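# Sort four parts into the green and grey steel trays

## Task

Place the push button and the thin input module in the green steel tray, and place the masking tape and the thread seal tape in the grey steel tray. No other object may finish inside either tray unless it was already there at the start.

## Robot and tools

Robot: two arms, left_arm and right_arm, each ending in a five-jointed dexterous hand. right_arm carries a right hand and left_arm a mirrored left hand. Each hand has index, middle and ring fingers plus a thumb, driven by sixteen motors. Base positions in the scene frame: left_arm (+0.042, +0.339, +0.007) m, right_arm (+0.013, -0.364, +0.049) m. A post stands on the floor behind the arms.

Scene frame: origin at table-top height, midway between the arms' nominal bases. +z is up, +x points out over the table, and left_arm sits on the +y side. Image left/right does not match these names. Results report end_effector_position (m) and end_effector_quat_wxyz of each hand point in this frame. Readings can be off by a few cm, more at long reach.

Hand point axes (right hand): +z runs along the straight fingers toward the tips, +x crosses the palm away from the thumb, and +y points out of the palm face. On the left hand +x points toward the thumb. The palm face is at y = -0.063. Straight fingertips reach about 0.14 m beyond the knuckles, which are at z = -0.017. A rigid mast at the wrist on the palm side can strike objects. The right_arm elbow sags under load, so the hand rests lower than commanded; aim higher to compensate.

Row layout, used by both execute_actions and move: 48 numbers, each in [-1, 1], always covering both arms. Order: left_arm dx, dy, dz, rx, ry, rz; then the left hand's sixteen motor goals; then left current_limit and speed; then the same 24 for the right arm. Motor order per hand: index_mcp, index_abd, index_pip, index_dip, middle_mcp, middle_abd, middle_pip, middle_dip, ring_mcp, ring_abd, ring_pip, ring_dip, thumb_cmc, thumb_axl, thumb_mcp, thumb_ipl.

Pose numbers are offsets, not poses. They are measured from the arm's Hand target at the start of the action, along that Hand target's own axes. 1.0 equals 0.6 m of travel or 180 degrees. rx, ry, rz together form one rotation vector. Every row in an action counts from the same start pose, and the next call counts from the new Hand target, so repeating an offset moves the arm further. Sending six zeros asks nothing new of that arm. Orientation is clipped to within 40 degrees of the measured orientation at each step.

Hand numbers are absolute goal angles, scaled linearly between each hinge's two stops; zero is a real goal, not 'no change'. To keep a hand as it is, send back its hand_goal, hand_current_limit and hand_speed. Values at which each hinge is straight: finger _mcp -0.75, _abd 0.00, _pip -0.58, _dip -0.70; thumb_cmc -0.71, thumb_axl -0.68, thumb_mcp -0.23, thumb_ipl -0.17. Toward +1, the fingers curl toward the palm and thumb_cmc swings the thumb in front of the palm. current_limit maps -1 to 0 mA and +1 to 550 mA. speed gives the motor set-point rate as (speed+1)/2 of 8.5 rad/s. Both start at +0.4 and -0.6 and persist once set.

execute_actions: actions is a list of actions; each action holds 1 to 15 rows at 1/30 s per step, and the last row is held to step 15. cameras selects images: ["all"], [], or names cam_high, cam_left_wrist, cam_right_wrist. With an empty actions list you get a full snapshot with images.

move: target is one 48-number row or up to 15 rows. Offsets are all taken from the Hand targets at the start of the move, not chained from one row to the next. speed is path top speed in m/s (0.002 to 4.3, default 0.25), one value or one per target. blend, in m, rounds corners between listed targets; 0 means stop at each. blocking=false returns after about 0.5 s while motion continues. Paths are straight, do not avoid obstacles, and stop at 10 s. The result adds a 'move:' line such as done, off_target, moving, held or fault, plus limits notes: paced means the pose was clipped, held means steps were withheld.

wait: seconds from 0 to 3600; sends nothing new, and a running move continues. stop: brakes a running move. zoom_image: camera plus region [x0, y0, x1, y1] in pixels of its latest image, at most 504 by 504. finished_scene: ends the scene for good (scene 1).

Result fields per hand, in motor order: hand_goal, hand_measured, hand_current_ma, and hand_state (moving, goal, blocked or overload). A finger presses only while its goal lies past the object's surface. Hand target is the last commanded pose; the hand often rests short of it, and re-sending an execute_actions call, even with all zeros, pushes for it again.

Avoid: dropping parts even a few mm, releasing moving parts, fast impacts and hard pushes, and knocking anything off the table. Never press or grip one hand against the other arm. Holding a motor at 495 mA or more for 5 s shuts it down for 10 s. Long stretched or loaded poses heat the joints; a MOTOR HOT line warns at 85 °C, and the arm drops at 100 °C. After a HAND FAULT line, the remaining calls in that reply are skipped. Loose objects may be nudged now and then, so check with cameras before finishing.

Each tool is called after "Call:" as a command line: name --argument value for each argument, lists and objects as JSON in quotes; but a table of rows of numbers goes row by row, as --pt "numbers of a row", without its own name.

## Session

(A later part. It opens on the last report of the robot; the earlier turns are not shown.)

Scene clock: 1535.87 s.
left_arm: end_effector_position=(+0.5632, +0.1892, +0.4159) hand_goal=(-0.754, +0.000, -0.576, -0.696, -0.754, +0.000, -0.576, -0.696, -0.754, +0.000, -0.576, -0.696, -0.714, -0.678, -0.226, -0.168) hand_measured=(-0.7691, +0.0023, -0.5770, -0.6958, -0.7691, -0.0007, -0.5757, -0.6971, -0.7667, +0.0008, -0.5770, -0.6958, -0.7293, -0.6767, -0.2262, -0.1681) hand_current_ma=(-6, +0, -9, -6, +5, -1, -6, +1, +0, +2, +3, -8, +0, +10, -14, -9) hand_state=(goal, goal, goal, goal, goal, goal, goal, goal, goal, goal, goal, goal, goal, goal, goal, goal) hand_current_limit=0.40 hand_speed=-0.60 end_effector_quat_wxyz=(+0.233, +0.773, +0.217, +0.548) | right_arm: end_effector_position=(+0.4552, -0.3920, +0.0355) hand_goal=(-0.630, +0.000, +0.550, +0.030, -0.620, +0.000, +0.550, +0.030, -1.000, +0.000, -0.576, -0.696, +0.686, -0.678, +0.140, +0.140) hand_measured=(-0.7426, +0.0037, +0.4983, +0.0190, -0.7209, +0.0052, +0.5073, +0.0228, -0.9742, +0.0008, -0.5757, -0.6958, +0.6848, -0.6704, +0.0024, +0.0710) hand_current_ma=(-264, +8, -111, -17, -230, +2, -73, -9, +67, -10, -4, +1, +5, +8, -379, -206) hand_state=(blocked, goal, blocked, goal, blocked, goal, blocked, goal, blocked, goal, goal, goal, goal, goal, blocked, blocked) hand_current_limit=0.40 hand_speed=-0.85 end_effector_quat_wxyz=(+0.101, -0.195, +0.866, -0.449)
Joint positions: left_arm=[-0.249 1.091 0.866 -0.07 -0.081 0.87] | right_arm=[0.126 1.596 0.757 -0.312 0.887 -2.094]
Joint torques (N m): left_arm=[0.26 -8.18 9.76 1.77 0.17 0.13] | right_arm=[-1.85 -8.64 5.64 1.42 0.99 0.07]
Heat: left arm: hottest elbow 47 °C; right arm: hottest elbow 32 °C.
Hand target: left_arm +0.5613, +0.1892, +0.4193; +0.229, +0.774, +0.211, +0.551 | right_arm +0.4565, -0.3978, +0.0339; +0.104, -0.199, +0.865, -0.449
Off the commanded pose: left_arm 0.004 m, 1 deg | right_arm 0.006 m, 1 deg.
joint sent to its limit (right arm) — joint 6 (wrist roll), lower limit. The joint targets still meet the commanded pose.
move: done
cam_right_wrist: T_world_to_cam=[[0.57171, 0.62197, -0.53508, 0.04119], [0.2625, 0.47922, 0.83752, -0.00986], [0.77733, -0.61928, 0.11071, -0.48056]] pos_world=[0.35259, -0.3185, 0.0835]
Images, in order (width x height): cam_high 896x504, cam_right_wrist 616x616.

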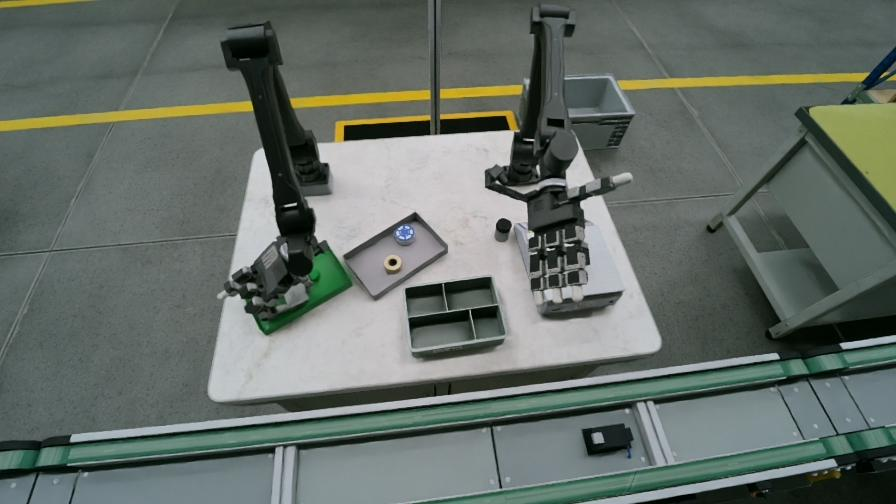

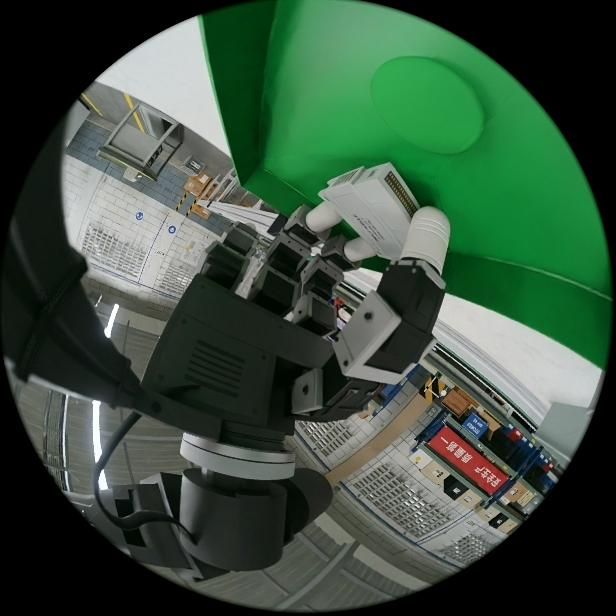

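Call:
move --target '[0,0,0,0,0,0,-0.754,0,-0.576,-0.696,-0.754,0,-0.576,-0.696,-0.754,0,-0.576,-0.696,-0.714,-0.678,-0.226,-0.168,0.4,-0.6,0,0.0123,0.0086,0,0,0,-0.63,0,0.55,0.03,-0.62,0,0.55,0.03,-1,0,-0.576,-0.696,0.686,-0.678,0.14,0.14,0.4,-0.85]' --speed 0.04 --cameras '["cam_right_wrist"]'

Call:
zoom_image --camera "cam_right_wrist" --region '[280, 120, 480, 280]'

Scene clock: 1542.47 s.
left_arm: end_effector_position=(+0.5632, +0.1892, +0.4159) hand_goal=(-0.754, +0.000, -0.576, -0.696, -0.754, +0.000, -0.576, -0.696, -0.754, +0.000, -0.576, -0.696, -0.714, -0.678, -0.226, -0.168) hand_measured=(-0.7691, +0.0023, -0.5782, -0.6958, -0.7691, +0.0008, -0.5757, -0.6958, -0.7667, -0.0007, -0.5770, -0.6958, -0.7280, -0.6777, -0.2252, -0.1672) hand_current_ma=(-2, -5, -6, -4, +1, +19, -6, +9, +6, +4, -3, -6, +8, -1, -12, -13) hand_state=(goal, goal, goal, goal, goal, goal, goal, goal, goal, goal, goal, goal, goal, goal, goal, goal) hand_current_limit=0.40 hand_speed=-0.60 end_effector_quat_wxyz=(+0.233, +0.773, +0.217, +0.548) | right_arm: end_effector_position=(+0.4551, -0.3920, +0.0271) hand_goal=(-0.630, +0.000, +0.550, +0.030, -0.620, +0.000, +0.550, +0.030, -1.000, +0.000, -0.576, -0.696, +0.686, -0.678, +0.140, +0.140) hand_measured=(-0.7414, +0.0037, +0.4996, +0.0202, -0.7209, +0.0052, +0.5086, +0.0241, -0.9742, +0.0008, -0.5744, -0.6971, +0.6848, -0.6714, +0.0024, +0.0701) hand_current_ma=(-268, +6, -99, -17, -229, -3, -83, -5, +67, -15, -1, +5, +8, +8, -376, -211) hand_state=(blocked, goal, blocked, goal, blocked, goal, blocked, goal, blocked, goal, goal, goal, goal, goal, blocked, blocked) hand_current_limit=0.40 hand_speed=-0.85 end_effector_quat_wxyz=(+0.101, -0.194, +0.866, -0.449)
Joint positions: left_arm=[-0.249 1.091 0.866 -0.07 -0.081 0.87] | right_arm=[0.126 1.616 0.75 -0.284 0.887 -2.094]
Joint torques (N m): left_arm=[0.03 -8.35 9.74 1.88 0.15 0.1] | right_arm=[-1.73 -8.82 5.5 1.48 0.99 0.07]
Heat: left arm: hottest elbow 47 °C; right arm: hottest elbow 31 °C.
Hand target: left_arm +0.5613, +0.1892, +0.4193; +0.229, +0.774, +0.211, +0.551 | right_arm +0.4563, -0.3978, +0.0248; +0.103, -0.199, +0.865, -0.449
Off the commanded pose: left_arm 0.004 m, 1 deg | right_arm 0.006 m, 1 deg.
joint sent to its limit (right arm) — joint 6 (wrist roll), lower limit. The joint targets still meet the commanded pose.
move: done
cam_right_wrist: T_world_to_cam=[[0.57185, 0.62201, -0.53488, 0.03665], [0.26224, 0.47919, 0.83762, -0.00264], [0.77731, -0.61926, 0.11091, -0.47955]] pos_world=[0.35249, -0.3185, 0.075]

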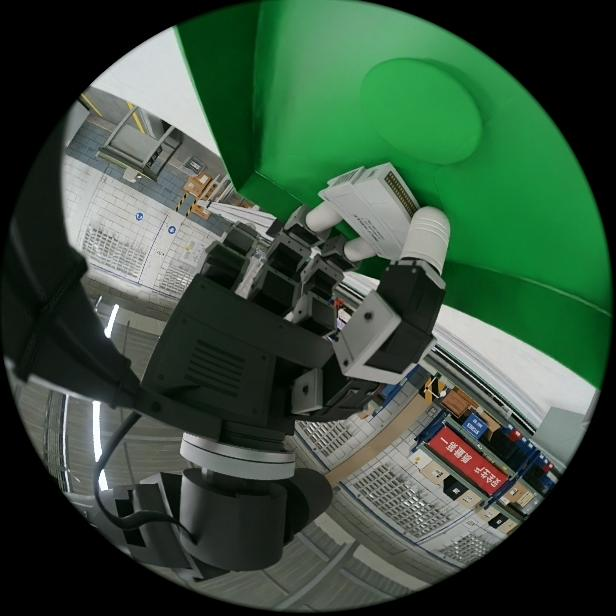

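Scaled by 2.520 from the camera's image (finer frame: 880x880).

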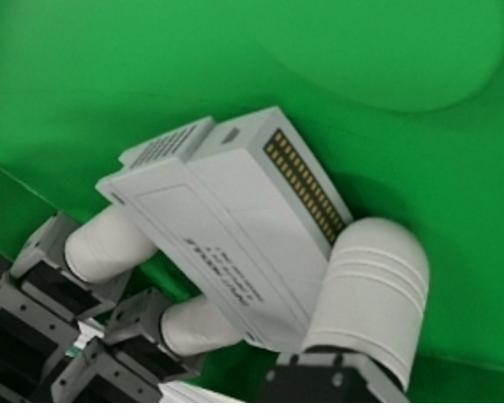

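Call:
move --target '[0,0,0,0,0,0,-0.754,0,-0.576,-0.696,-0.754,0,-0.576,-0.696,-0.754,0,-0.576,-0.696,-0.714,-0.678,-0.226,-0.168,0.4,-0.6,0,0.0068,0.0048,0,0,0,-0.63,0,0.55,0.03,-0.62,0,0.55,0.03,-1,0,-0.576,-0.696,0.686,-0.678,0.14,0.14,0.4,-0.85]' --speed 0.03

Scene clock: 1545.10 s.
left_arm: end_effector_position=(+0.5632, +0.1892, +0.4159) hand_goal=(-0.754, +0.000, -0.576, -0.696, -0.754, +0.000, -0.576, -0.696, -0.754, +0.000, -0.576, -0.696, -0.714, -0.678, -0.226, -0.168) hand_measured=(-0.7691, +0.0023, -0.5770, -0.6958, -0.7691, +0.0008, -0.5770, -0.6971, -0.7679, +0.0008, -0.5757, -0.6958, -0.7280, -0.6777, -0.2262, -0.1681) hand_current_ma=(+2, +4, -2, -4, +4, +8, +3, +3, -1, +4, -3, -7, -10, +9, -5, -9) hand_state=(goal, goal, goal, goal, goal, goal, goal, goal, goal, goal, goal, goal, goal, goal, goal, goal) hand_current_limit=0.40 hand_speed=-0.60 end_effector_quat_wxyz=(+0.233, +0.773, +0.217, +0.548) | right_arm: end_effector_position=(+0.4574, -0.3918, +0.0239) hand_goal=(-0.630, +0.000, +0.550, +0.030, -0.620, +0.000, +0.550, +0.030, -1.000, +0.000, -0.576, -0.696, +0.686, -0.678, +0.140, +0.140) hand_measured=(-0.7414, +0.0037, +0.4996, +0.0190, -0.7209, +0.0066, +0.5073, +0.0241, -0.9730, -0.0007, -0.5744, -0.6958, +0.6860, -0.6714, +0.0014, +0.0691) hand_current_ma=(-268, +6, -109, -28, -219, +2, -85, -7, +63, -11, -4, +2, +6, +8, -375, -213) hand_state=(blocked, goal, blocked, goal, blocked, goal, blocked, goal, blocked, goal, goal, goal, goal, goal, blocked, blocked) hand_current_limit=0.40 hand_speed=-0.85 end_effector_quat_wxyz=(+0.104, -0.193, +0.866, -0.449)
Joint positions: left_arm=[-0.249 1.091 0.866 -0.07 -0.081 0.87] | right_arm=[0.126 1.627 0.75 -0.267 0.887 -2.094]
Joint torques (N m): left_arm=[0.15 -8.23 9.77 1.87 0.14 0.11] | right_arm=[-1.79 -8.76 5.2 1.46 0.98 0.07]
Heat: left arm: hottest elbow 47 °C; right arm: hottest elbow 31 °C.
Hand target: left_arm +0.5613, +0.1892, +0.4193; +0.229, +0.774, +0.211, +0.551 | right_arm +0.4564, -0.3978, +0.0198; +0.104, -0.199, +0.865, -0.449
Off the commanded pose: left_arm 0.004 m, 1 deg | right_arm 0.007 m, 1 deg.
joint sent to its limit (right arm) — joint 6 (wrist roll), lower limit. The joint targets still meet the commanded pose.
move: done

Call:
move --target '[0,0,0,0,0,0,-0.754,0,-0.576,-0.696,-0.754,0,-0.576,-0.696,-0.754,0,-0.576,-0.696,-0.714,-0.678,-0.226,-0.168,0.4,-0.6,0,0.0055,0.0038,0,0,0,-0.63,0,0.55,0.03,-0.62,0,0.55,0.03,-1,0,-0.576,-0.696,0.686,-0.678,0.14,0.14,0.4,-0.85]' --speed 0.03 --cameras '["cam_right_wrist"]'

Call:
zoom_image --camera "cam_right_wrist" --region '[280, 120, 480, 280]'

Scene clock: 1548.23 s.
left_arm: end_effector_position=(+0.5632, +0.1892, +0.4159) hand_goal=(-0.754, +0.000, -0.576, -0.696, -0.754, +0.000, -0.576, -0.696, -0.754, +0.000, -0.576, -0.696, -0.714, -0.678, -0.226, -0.168) hand_measured=(-0.7691, +0.0023, -0.5770, -0.6958, -0.7679, -0.0007, -0.5770, -0.6958, -0.7679, +0.0008, -0.5770, -0.6958, -0.7267, -0.6777, -0.2262, -0.1672) hand_current_ma=(+8, +4, -5, -7, -2, +10, -8, +5, +2, +2, -13, -2, -2, +14, +0, -9) hand_state=(goal, goal, goal, goal, goal, goal, goal, goal, goal, goal, goal, goal, goal, goal, goal, goal) hand_current_limit=0.40 hand_speed=-0.60 end_effector_quat_wxyz=(+0.233, +0.773, +0.217, +0.548) | right_arm: end_effector_position=(+0.4576, -0.3918, +0.0212) hand_goal=(-0.630, +0.000, +0.550, +0.030, -0.620, +0.000, +0.550, +0.030, -1.000, +0.000, -0.576, -0.696, +0.686, -0.678, +0.140, +0.140) hand_measured=(-0.7390, +0.0052, +0.4957, +0.0113, -0.7221, +0.0052, +0.5086, +0.0279, -0.9742, -0.0007, -0.5744, -0.6971, +0.6848, -0.6725, +0.0024, +0.0701) hand_current_ma=(-257, -1, -116, -36, -228, +3, -81, -3, +54, -8, +0, +3, +4, +13, -382, -212) hand_state=(blocked, goal, blocked, goal, blocked, goal, blocked, goal, blocked, goal, goal, goal, goal, goal, blocked, blocked) hand_current_limit=0.40 hand_speed=-0.85 end_effector_quat_wxyz=(+0.105, -0.193, +0.866, -0.449)
Joint positions: left_arm=[-0.249 1.091 0.866 -0.07 -0.081 0.87] | right_arm=[0.126 1.633 0.747 -0.255 0.887 -2.095]
Joint torques (N m): left_arm=[0.15 -8.64 9.68 1.88 0.15 0.12] | right_arm=[-1.79 -8.41 5.2 1.47 0.98 0.08]
Heat: left arm: hottest elbow 47 °C; right arm: hottest elbow 31 °C.
Hand target: left_arm +0.5613, +0.1892, +0.4193; +0.229, +0.774, +0.211, +0.551 | right_arm +0.4566, -0.3977, +0.0159; +0.104, -0.199, +0.865, -0.449
Off the commanded pose: left_arm 0.004 m, 1 deg | right_arm 0.008 m, 1 deg.
joint sent to its limit (right arm) — joint 6 (wrist roll), lower limit. The joint targets still meet the commanded pose.
move: done
cam_right_wrist: T_world_to_cam=[[0.57569, 0.62269, -0.52994, 0.03027], [0.25532, 0.47881, 0.83997, 0.00449], [0.77679, -0.61886, 0.11665, -0.48039]] pos_world=[0.35459, -0.3183, 0.06831]

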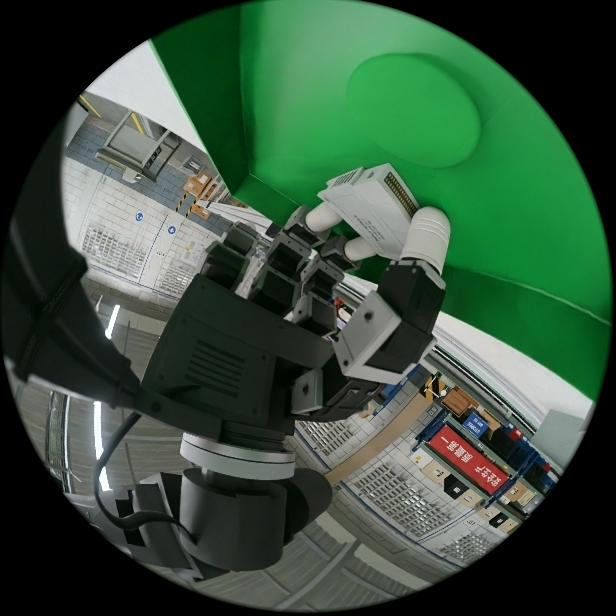

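Scaled by 2.520 from the camera's image (finer frame: 880x880).

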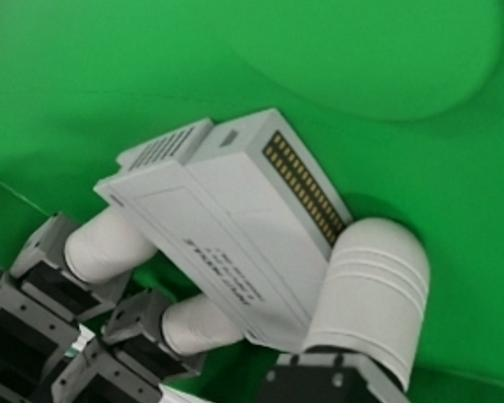

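Call:
move --pt "0 0 0 0 0 0 -0.754 0 -0.576 -0.696 -0.754 0 -0.576 -0.696 -0.754 0 -0.576 -0.696 -0.714 -0.678 -0.226 -0.168 0.4 -0.6 0 0.0035 0.0024 0 0 0 -0.63 0 0.55 0.03 -0.62 0 0.55 0.03 -1 0 -0.576 -0.696 0.686 -0.678 0.14 0.14 0.4 -0.85" --pt "0 0 0 0 0 0 -0.754 0 -0.576 -0.696 -0.754 0 -0.576 -0.696 -0.754 0 -0.576 -0.696 -0.714 -0.678 -0.226 -0.168 0.4 -0.6 0 0.0035 0.0024 0 0 0 -0.73 0 0.51 0.03 -0.71 0 0.52 0.03 -1 0 -0.576 -0.696 0.686 -0.678 0.02 0.08 0.4 -0.95" --pt "0 0 0 0 0 0 -0.754 0 -0.576 -0.696 -0.754 0 -0.576 -0.696 -0.754 0 -0.576 -0.696 -0.714 -0.678 -0.226 -0.168 0.4 -0.6 0 0.0035 0.0024 0 0 0 -0.80 0 0.50 0.03 -0.79 0 0.50 0.03 -1 0 -0.576 -0.696 0.686 -0.678 -0.03 0.08 0.4 -0.95" --speed 0.03 --cameras '["cam_right_wrist"]'

Call:
zoom_image --camera "cam_right_wrist" --region '[280, 120, 480, 280]'

Scene clock: 1556.73 s.
left_arm: end_effector_position=(+0.5632, +0.1892, +0.4159) hand_goal=(-0.754, +0.000, -0.576, -0.696, -0.754, +0.000, -0.576, -0.696, -0.754, +0.000, -0.576, -0.696, -0.714, -0.678, -0.226, -0.168) hand_measured=(-0.7691, +0.0023, -0.5757, -0.6958, -0.7691, +0.0008, -0.5770, -0.6958, -0.7679, -0.0007, -0.5770, -0.6958, -0.7280, -0.6767, -0.2262, -0.1681) hand_current_ma=(-2, +0, -2, -16, +7, +10, +0, +7, +8, -1, -5, -1, -2, +4, -11, -2) hand_state=(goal, goal, goal, goal, goal, goal, goal, goal, goal, goal, goal, goal, goal, goal, goal, goal) hand_current_limit=0.40 hand_speed=-0.60 end_effector_quat_wxyz=(+0.233, +0.773, +0.217, +0.548) | right_arm: end_effector_position=(+0.4590, -0.3916, +0.0199) hand_goal=(-0.800, +0.000, +0.500, +0.030, -0.790, +0.000, +0.500, +0.030, -1.000, +0.000, -0.576, -0.696, +0.686, -0.678, -0.030, +0.080) hand_measured=(-0.7667, +0.0037, +0.4906, +0.0202, -0.7583, +0.0037, +0.5034, +0.0279, -0.9730, +0.0008, -0.5731, -0.6958, +0.6848, -0.6714, -0.0134, +0.0777) hand_current_ma=(+69, +1, -18, -19, +82, -7, +10, -3, +72, -19, -7, +8, +12, +17, +51, -8) hand_state=(blocked, goal, goal, goal, blocked, goal, goal, goal, blocked, goal, goal, goal, goal, goal, goal, goal) hand_current_limit=0.40 hand_speed=-0.95 end_effector_quat_wxyz=(+0.106, -0.193, +0.866, -0.450)
Joint positions: left_arm=[-0.249 1.091 0.866 -0.07 -0.081 0.87] | right_arm=[0.126 1.638 0.747 -0.244 0.887 -2.098]
Joint torques (N m): left_arm=[0.26 -8.12 9.84 1.88 0.16 0.13] | right_arm=[-1.73 -8.41 5.05 1.39 0.97 0.11]
Heat: left arm: hottest elbow 47 °C; right arm: hottest elbow 31 °C.
Hand target: left_arm +0.5613, +0.1892, +0.4193; +0.229, +0.774, +0.211, +0.551 | right_arm +0.4565, -0.3977, +0.0132; +0.104, -0.199, +0.865, -0.449
Off the commanded pose: left_arm 0.004 m, 1 deg | right_arm 0.009 m, 1 deg.
joint sent to its limit (right arm) — joint 6 (wrist roll), lower limit. The joint targets still meet the commanded pose.
move: done
cam_right_wrist: T_world_to_cam=[[0.57681, 0.62336, -0.52793, 0.02847], [0.25165, 0.47925, 0.84083, 0.00694], [0.77715, -0.61785, 0.11957, -0.48106]] pos_world=[0.35569, -0.31829, 0.06672]

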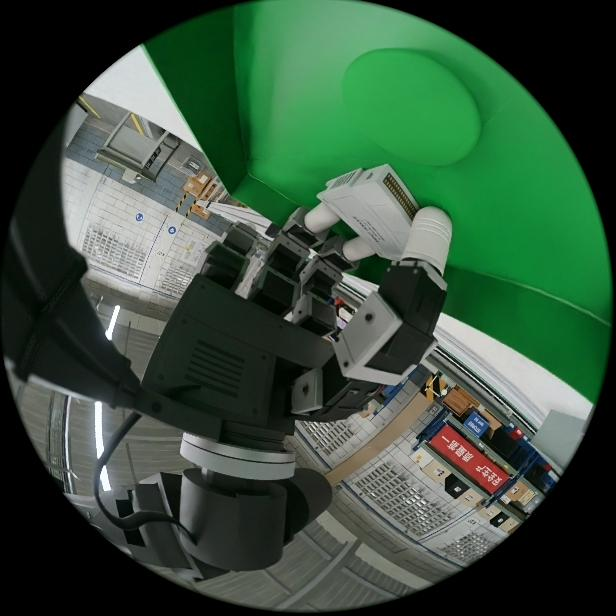

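Scaled by 2.520 from the camera's image (finer frame: 880x880).

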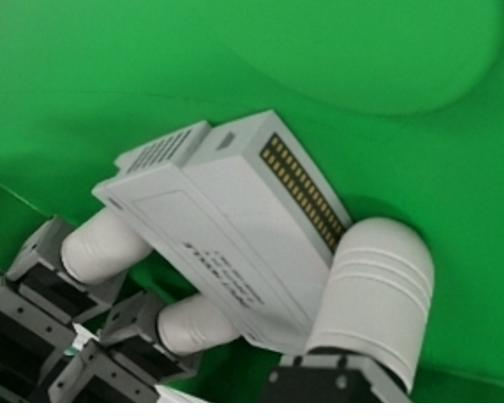

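Call:
move --pt "0 0 0 0 0 0 -0.754 0 -0.576 -0.696 -0.754 0 -0.576 -0.696 -0.754 0 -0.576 -0.696 -0.714 -0.678 -0.226 -0.168 0.4 -0.6 0 -0.0062 -0.0043 0 0 0 -0.88 0 0.5 0.03 -0.87 0 0.50 0.03 -1 0 -0.576 -0.696 0.686 -0.678 -0.056 0.09 0.4 -0.93" --pt "0 0 0 0 0 0 -0.754 0 -0.576 -0.696 -0.754 0 -0.576 -0.696 -0.754 0 -0.576 -0.696 -0.714 -0.678 -0.226 -0.168 0.4 -0.6 0 -0.0164 -0.0115 0 0 0 -0.88 0 0.50 0.03 -0.87 0 0.50 0.03 -1 0 -0.576 -0.696 0.686 -0.678 -0.056 0.09 0.4 -0.93" --speed 0.03 --cameras '["cam_right_wrist"]'

Call:
zoom_image --camera "cam_right_wrist" --region '[280, 120, 480, 280]'

Scene clock: 1562.17 s.
left_arm: end_effector_position=(+0.5632, +0.1892, +0.4159) hand_goal=(-0.754, +0.000, -0.576, -0.696, -0.754, +0.000, -0.576, -0.696, -0.754, +0.000, -0.576, -0.696, -0.714, -0.678, -0.226, -0.168) hand_measured=(-0.7691, +0.0023, -0.5770, -0.6958, -0.7679, -0.0007, -0.5770, -0.6971, -0.7679, -0.0007, -0.5770, -0.6945, -0.7293, -0.6777, -0.2252, -0.1681) hand_current_ma=(+4, -2, -6, +0, -4, +9, -11, +14, -6, +2, -5, +2, -12, +2, -8, -10) hand_state=(goal, goal, goal, goal, goal, goal, goal, goal, goal, goal, goal, goal, goal, goal, goal, goal) hand_current_limit=0.40 hand_speed=-0.60 end_effector_quat_wxyz=(+0.233, +0.773, +0.217, +0.548) | right_arm: end_effector_position=(+0.4573, -0.3918, +0.0213) hand_goal=(-0.880, +0.000, +0.500, +0.030, -0.870, +0.000, +0.500, +0.030, -1.000, +0.000, -0.576, -0.696, +0.686, -0.678, -0.056, +0.090) hand_measured=(-0.8463, +0.0052, +0.4919, +0.0241, -0.8355, +0.0037, +0.5034, +0.0279, -0.9742, +0.0008, -0.5757, -0.6958, +0.6848, -0.6746, -0.0471, +0.0882) hand_current_ma=(+80, +2, -13, -10, +89, +0, +8, -5, +65, -13, +7, -3, +11, +8, +30, -12) hand_state=(blocked, goal, goal, goal, blocked, goal, goal, goal, blocked, goal, goal, goal, goal, goal, goal, goal) hand_current_limit=0.40 hand_speed=-0.93 end_effector_quat_wxyz=(+0.104, -0.194, +0.866, -0.449)
Joint positions: left_arm=[-0.249 1.091 0.866 -0.07 -0.081 0.87] | right_arm=[0.126 1.633 0.747 -0.255 0.887 -2.098]
Joint torques (N m): left_arm=[0.38 -8.29 9.7 1.83 0.14 0.12] | right_arm=[-1.85 -10.11 5.64 0.27 0.98 0.11]
Heat: left arm: hottest elbow 47 °C; right arm: hottest elbow 31 °C.
Hand target: left_arm +0.5613, +0.1892, +0.4193; +0.229, +0.774, +0.211, +0.551 | right_arm +0.4565, -0.3977, +0.0253; +0.104, -0.199, +0.865, -0.449
Off the commanded pose: left_arm 0.004 m, 1 deg | right_arm 0.007 m, 1 deg.
joint sent to its limit (right arm) — joint 6 (wrist roll), lower limit. The joint targets still meet the commanded pose.
move: done
cam_right_wrist: T_world_to_cam=[[0.57398, 0.62303, -0.53139, 0.03142], [0.2561, 0.4798, 0.83917, 0.00454], [0.77779, -0.61776, 0.11584, -0.48019]] pos_world=[0.35429, -0.31839, 0.06851]

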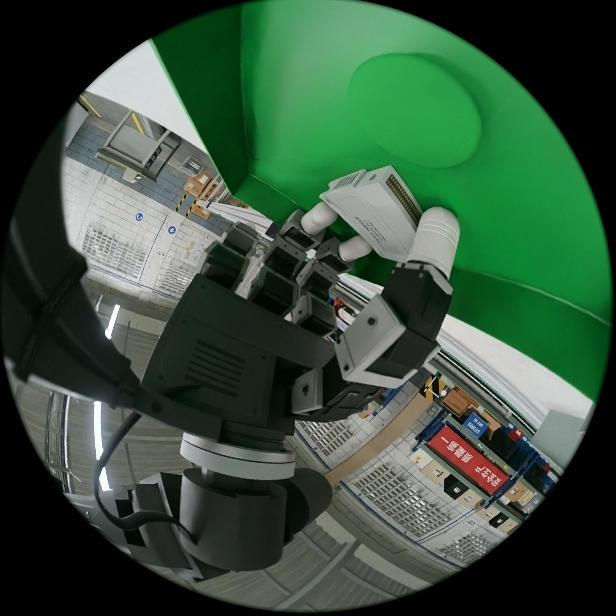

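Scaled by 2.520 from the camera's image (finer frame: 880x880).

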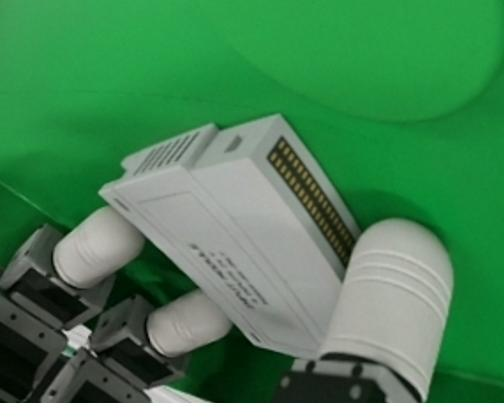

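Call:
move --pt "0 0 0 0 0 0 -0.754 0 -0.576 -0.696 -0.754 0 -0.576 -0.696 -0.754 0 -0.576 -0.696 -0.714 -0.678 -0.226 -0.168 0.4 -0.6 0 -0.0478 -0.0334 0 0 0 -0.88 0 0.5 0.03 -0.87 0 0.50 0.03 -1 0 -0.576 -0.696 0.686 -0.678 -0.056 0.09 0.4 -0.93" --speed 0.04 --cameras '["cam_right_wrist"]'

Call:
zoom_image --camera "cam_right_wrist" --region '[280, 120, 480, 280]'

Scene clock: 1566.00 s.
left_arm: end_effector_position=(+0.5632, +0.1892, +0.4159) hand_goal=(-0.754, +0.000, -0.576, -0.696, -0.754, +0.000, -0.576, -0.696, -0.754, +0.000, -0.576, -0.696, -0.714, -0.678, -0.226, -0.168) hand_measured=(-0.7691, +0.0023, -0.5770, -0.6971, -0.7691, -0.0007, -0.5770, -0.6958, -0.7679, -0.0007, -0.5757, -0.6971, -0.7280, -0.6777, -0.2262, -0.1681) hand_current_ma=(-3, -5, +5, -1, +3, +12, -6, +12, -6, -12, -5, -5, -6, +8, -4, -7) hand_state=(goal, goal, goal, goal, goal, goal, goal, goal, goal, goal, goal, goal, goal, goal, goal, goal) hand_current_limit=0.40 hand_speed=-0.60 end_effector_quat_wxyz=(+0.233, +0.773, +0.217, +0.548) | right_arm: end_effector_position=(+0.4435, -0.3935, +0.0474) hand_goal=(-0.880, +0.000, +0.500, +0.030, -0.870, +0.000, +0.500, +0.030, -1.000, +0.000, -0.576, -0.696, +0.686, -0.678, -0.056, +0.090) hand_measured=(-0.8463, +0.0037, +0.4932, +0.0241, -0.8355, +0.0037, +0.5034, +0.0279, -0.9754, -0.0007, -0.5757, -0.6958, +0.6848, -0.6735, -0.0471, +0.0863) hand_current_ma=(+78, +7, -8, -8, +84, -5, +14, +1, +67, -4, -3, +9, +3, -1, +31, -11) hand_state=(blocked, goal, goal, goal, blocked, goal, goal, goal, blocked, goal, goal, goal, goal, goal, goal, goal) hand_current_limit=0.40 hand_speed=-0.93 end_effector_quat_wxyz=(+0.093, -0.200, +0.866, -0.448)
Joint positions: left_arm=[-0.249 1.091 0.866 -0.07 -0.081 0.87] | right_arm=[0.126 1.548 0.747 -0.366 0.887 -2.098]
Joint torques (N m): left_arm=[0.09 -8.12 9.63 1.77 0.16 0.12] | right_arm=[-1.79 -9.35 8.12 0.25 1.03 0.1]
Heat: left arm: hottest elbow 47 °C; right arm: hottest elbow 31 °C.
Hand target: left_arm +0.5613, +0.1892, +0.4193; +0.229, +0.774, +0.211, +0.551 | right_arm +0.4566, -0.3978, +0.0602; +0.104, -0.199, +0.865, -0.449
Off the commanded pose: left_arm 0.004 m, 1 deg | right_arm 0.019 m, 1 deg.
joint sent to its limit (right arm) — joint 6 (wrist roll), lower limit. The joint targets still meet the commanded pose.
move: off_target (right_arm)
cam_right_wrist: T_world_to_cam=[[0.56033, 0.62137, -0.54766, 0.06048], [0.27727, 0.48234, 0.83094, -0.02098], [0.78048, -0.61745, 0.09798, -0.47377]] pos_world=[0.34169, -0.31999, 0.09698]

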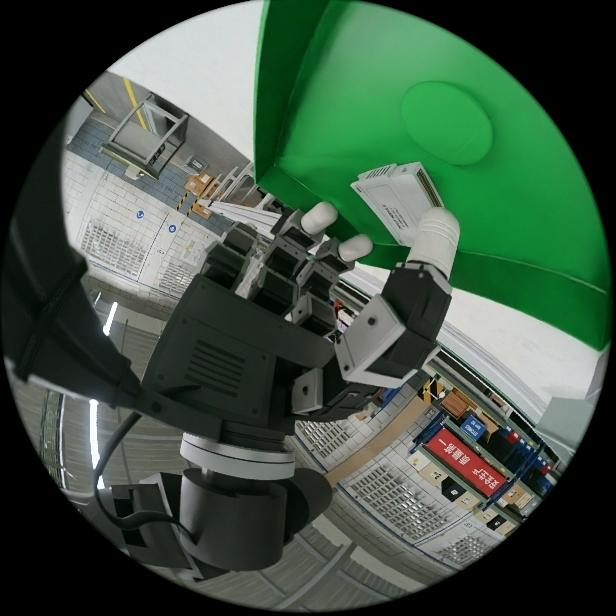

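Scaled by 2.520 from the camera's image (finer frame: 880x880).

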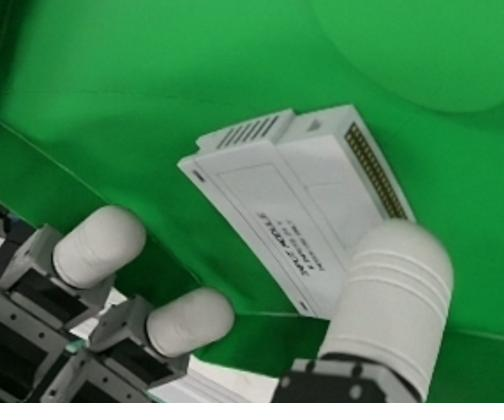

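Call:
move --pt "0 0 0 0 0 0 -0.754 0 -0.576 -0.696 -0.754 0 -0.576 -0.696 -0.754 0 -0.576 -0.696 -0.714 -0.678 -0.226 -0.168 0.4 -0.6 0 -0.177 -0.1243 0 0 0 -0.88 0 0.5 0.03 -0.87 0 0.50 0.03 -1 0 -0.576 -0.696 0.686 -0.678 -0.056 0.09 0.4 -0.93" --speed 0.15 --cameras '["cam_right_wrist","cam_high"]'

Call:
zoom_image --camera "cam_high" --region '[220, 190, 460, 370]'

Scene clock: 1570.30 s.
left_arm: end_effector_position=(+0.5632, +0.1892, +0.4159) hand_goal=(-0.754, +0.000, -0.576, -0.696, -0.754, +0.000, -0.576, -0.696, -0.754, +0.000, -0.576, -0.696, -0.714, -0.678, -0.226, -0.168) hand_measured=(-0.7691, +0.0023, -0.5757, -0.6958, -0.7679, -0.0007, -0.5770, -0.6958, -0.7667, +0.0008, -0.5770, -0.6958, -0.7280, -0.6777, -0.2252, -0.1681) hand_current_ma=(+9, -5, -6, +0, -1, +4, -1, +16, +7, +2, +0, -5, -13, +9, +2, -6) hand_state=(goal, goal, goal, goal, goal, goal, goal, goal, goal, goal, goal, goal, goal, goal, goal, goal) hand_current_limit=0.40 hand_speed=-0.60 end_effector_quat_wxyz=(+0.233, +0.773, +0.217, +0.548) | right_arm: end_effector_position=(+0.4464, -0.3931, +0.1757) hand_goal=(-0.880, +0.000, +0.500, +0.030, -0.870, +0.000, +0.500, +0.030, -1.000, +0.000, -0.576, -0.696, +0.686, -0.678, -0.056, +0.090) hand_measured=(-0.8475, +0.0008, +0.4919, +0.0241, -0.8367, +0.0008, +0.5034, +0.0279, -0.9730, -0.0036, -0.5744, -0.6971, +0.6848, -0.6735, -0.0481, +0.0872) hand_current_ma=(+81, +8, -8, -9, +82, -1, +7, +5, +66, -11, +0, +1, +9, +2, +22, -16) hand_state=(blocked, goal, goal, goal, blocked, goal, goal, goal, blocked, goal, goal, goal, goal, goal, goal, goal) hand_current_limit=0.40 hand_speed=-0.93 end_effector_quat_wxyz=(+0.094, -0.199, +0.866, -0.448)
Joint positions: left_arm=[-0.249 1.091 0.866 -0.07 -0.081 0.87] | right_arm=[0.126 1.331 0.928 -0.76 0.887 -2.098]
Joint torques (N m): left_arm=[0.26 -8.12 9.83 1.78 0.13 0.09] | right_arm=[-1.73 -8.06 10.09 0.25 1.02 0.1]
Heat: left arm: hottest elbow 47 °C; right arm: hottest elbow 31 °C.
Hand target: left_arm +0.5613, +0.1892, +0.4193; +0.229, +0.774, +0.211, +0.551 | right_arm +0.4564, -0.3978, +0.1900; +0.104, -0.199, +0.865, -0.449
Off the commanded pose: left_arm 0.004 m, 1 deg | right_arm 0.018 m, 1 deg.
joint sent to its limit (right arm) — joint 6 (wrist roll), lower limit. The joint targets still meet the commanded pose.
move: off_target (right_arm)
cam_right_wrist: T_world_to_cam=[[0.56196, 0.62157, -0.54576, 0.12785], [0.27477, 0.48206, 0.83194, -0.12776], [0.78019, -0.61747, 0.1001, -0.48863]] pos_world=[0.34449, -0.31959, 0.22498]
Images, in order (width x height): cam_high 896x504, cam_right_wrist 616x616.

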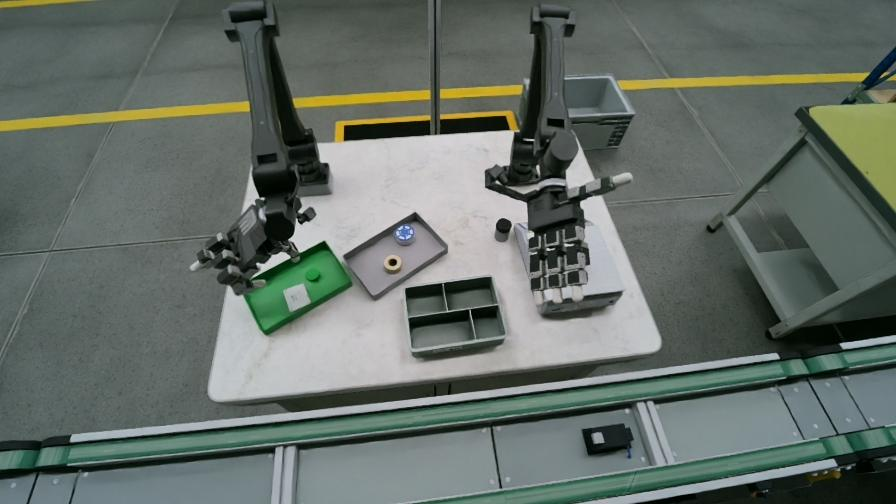

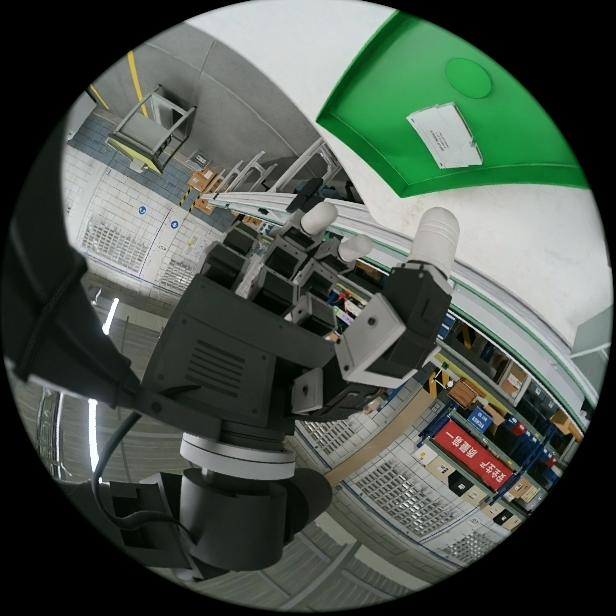

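Scaled by 2.100 from the camera's image (finer frame: 1280x720).

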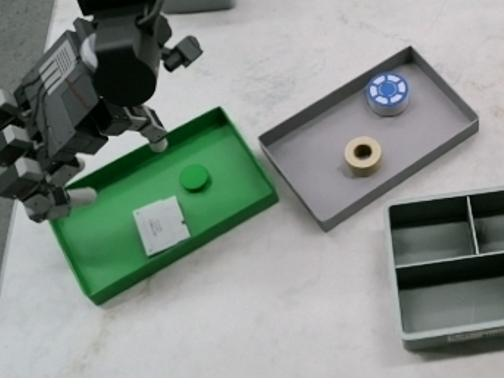

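Call:
finished_scene --scene 1

The scene is finished: the task was done.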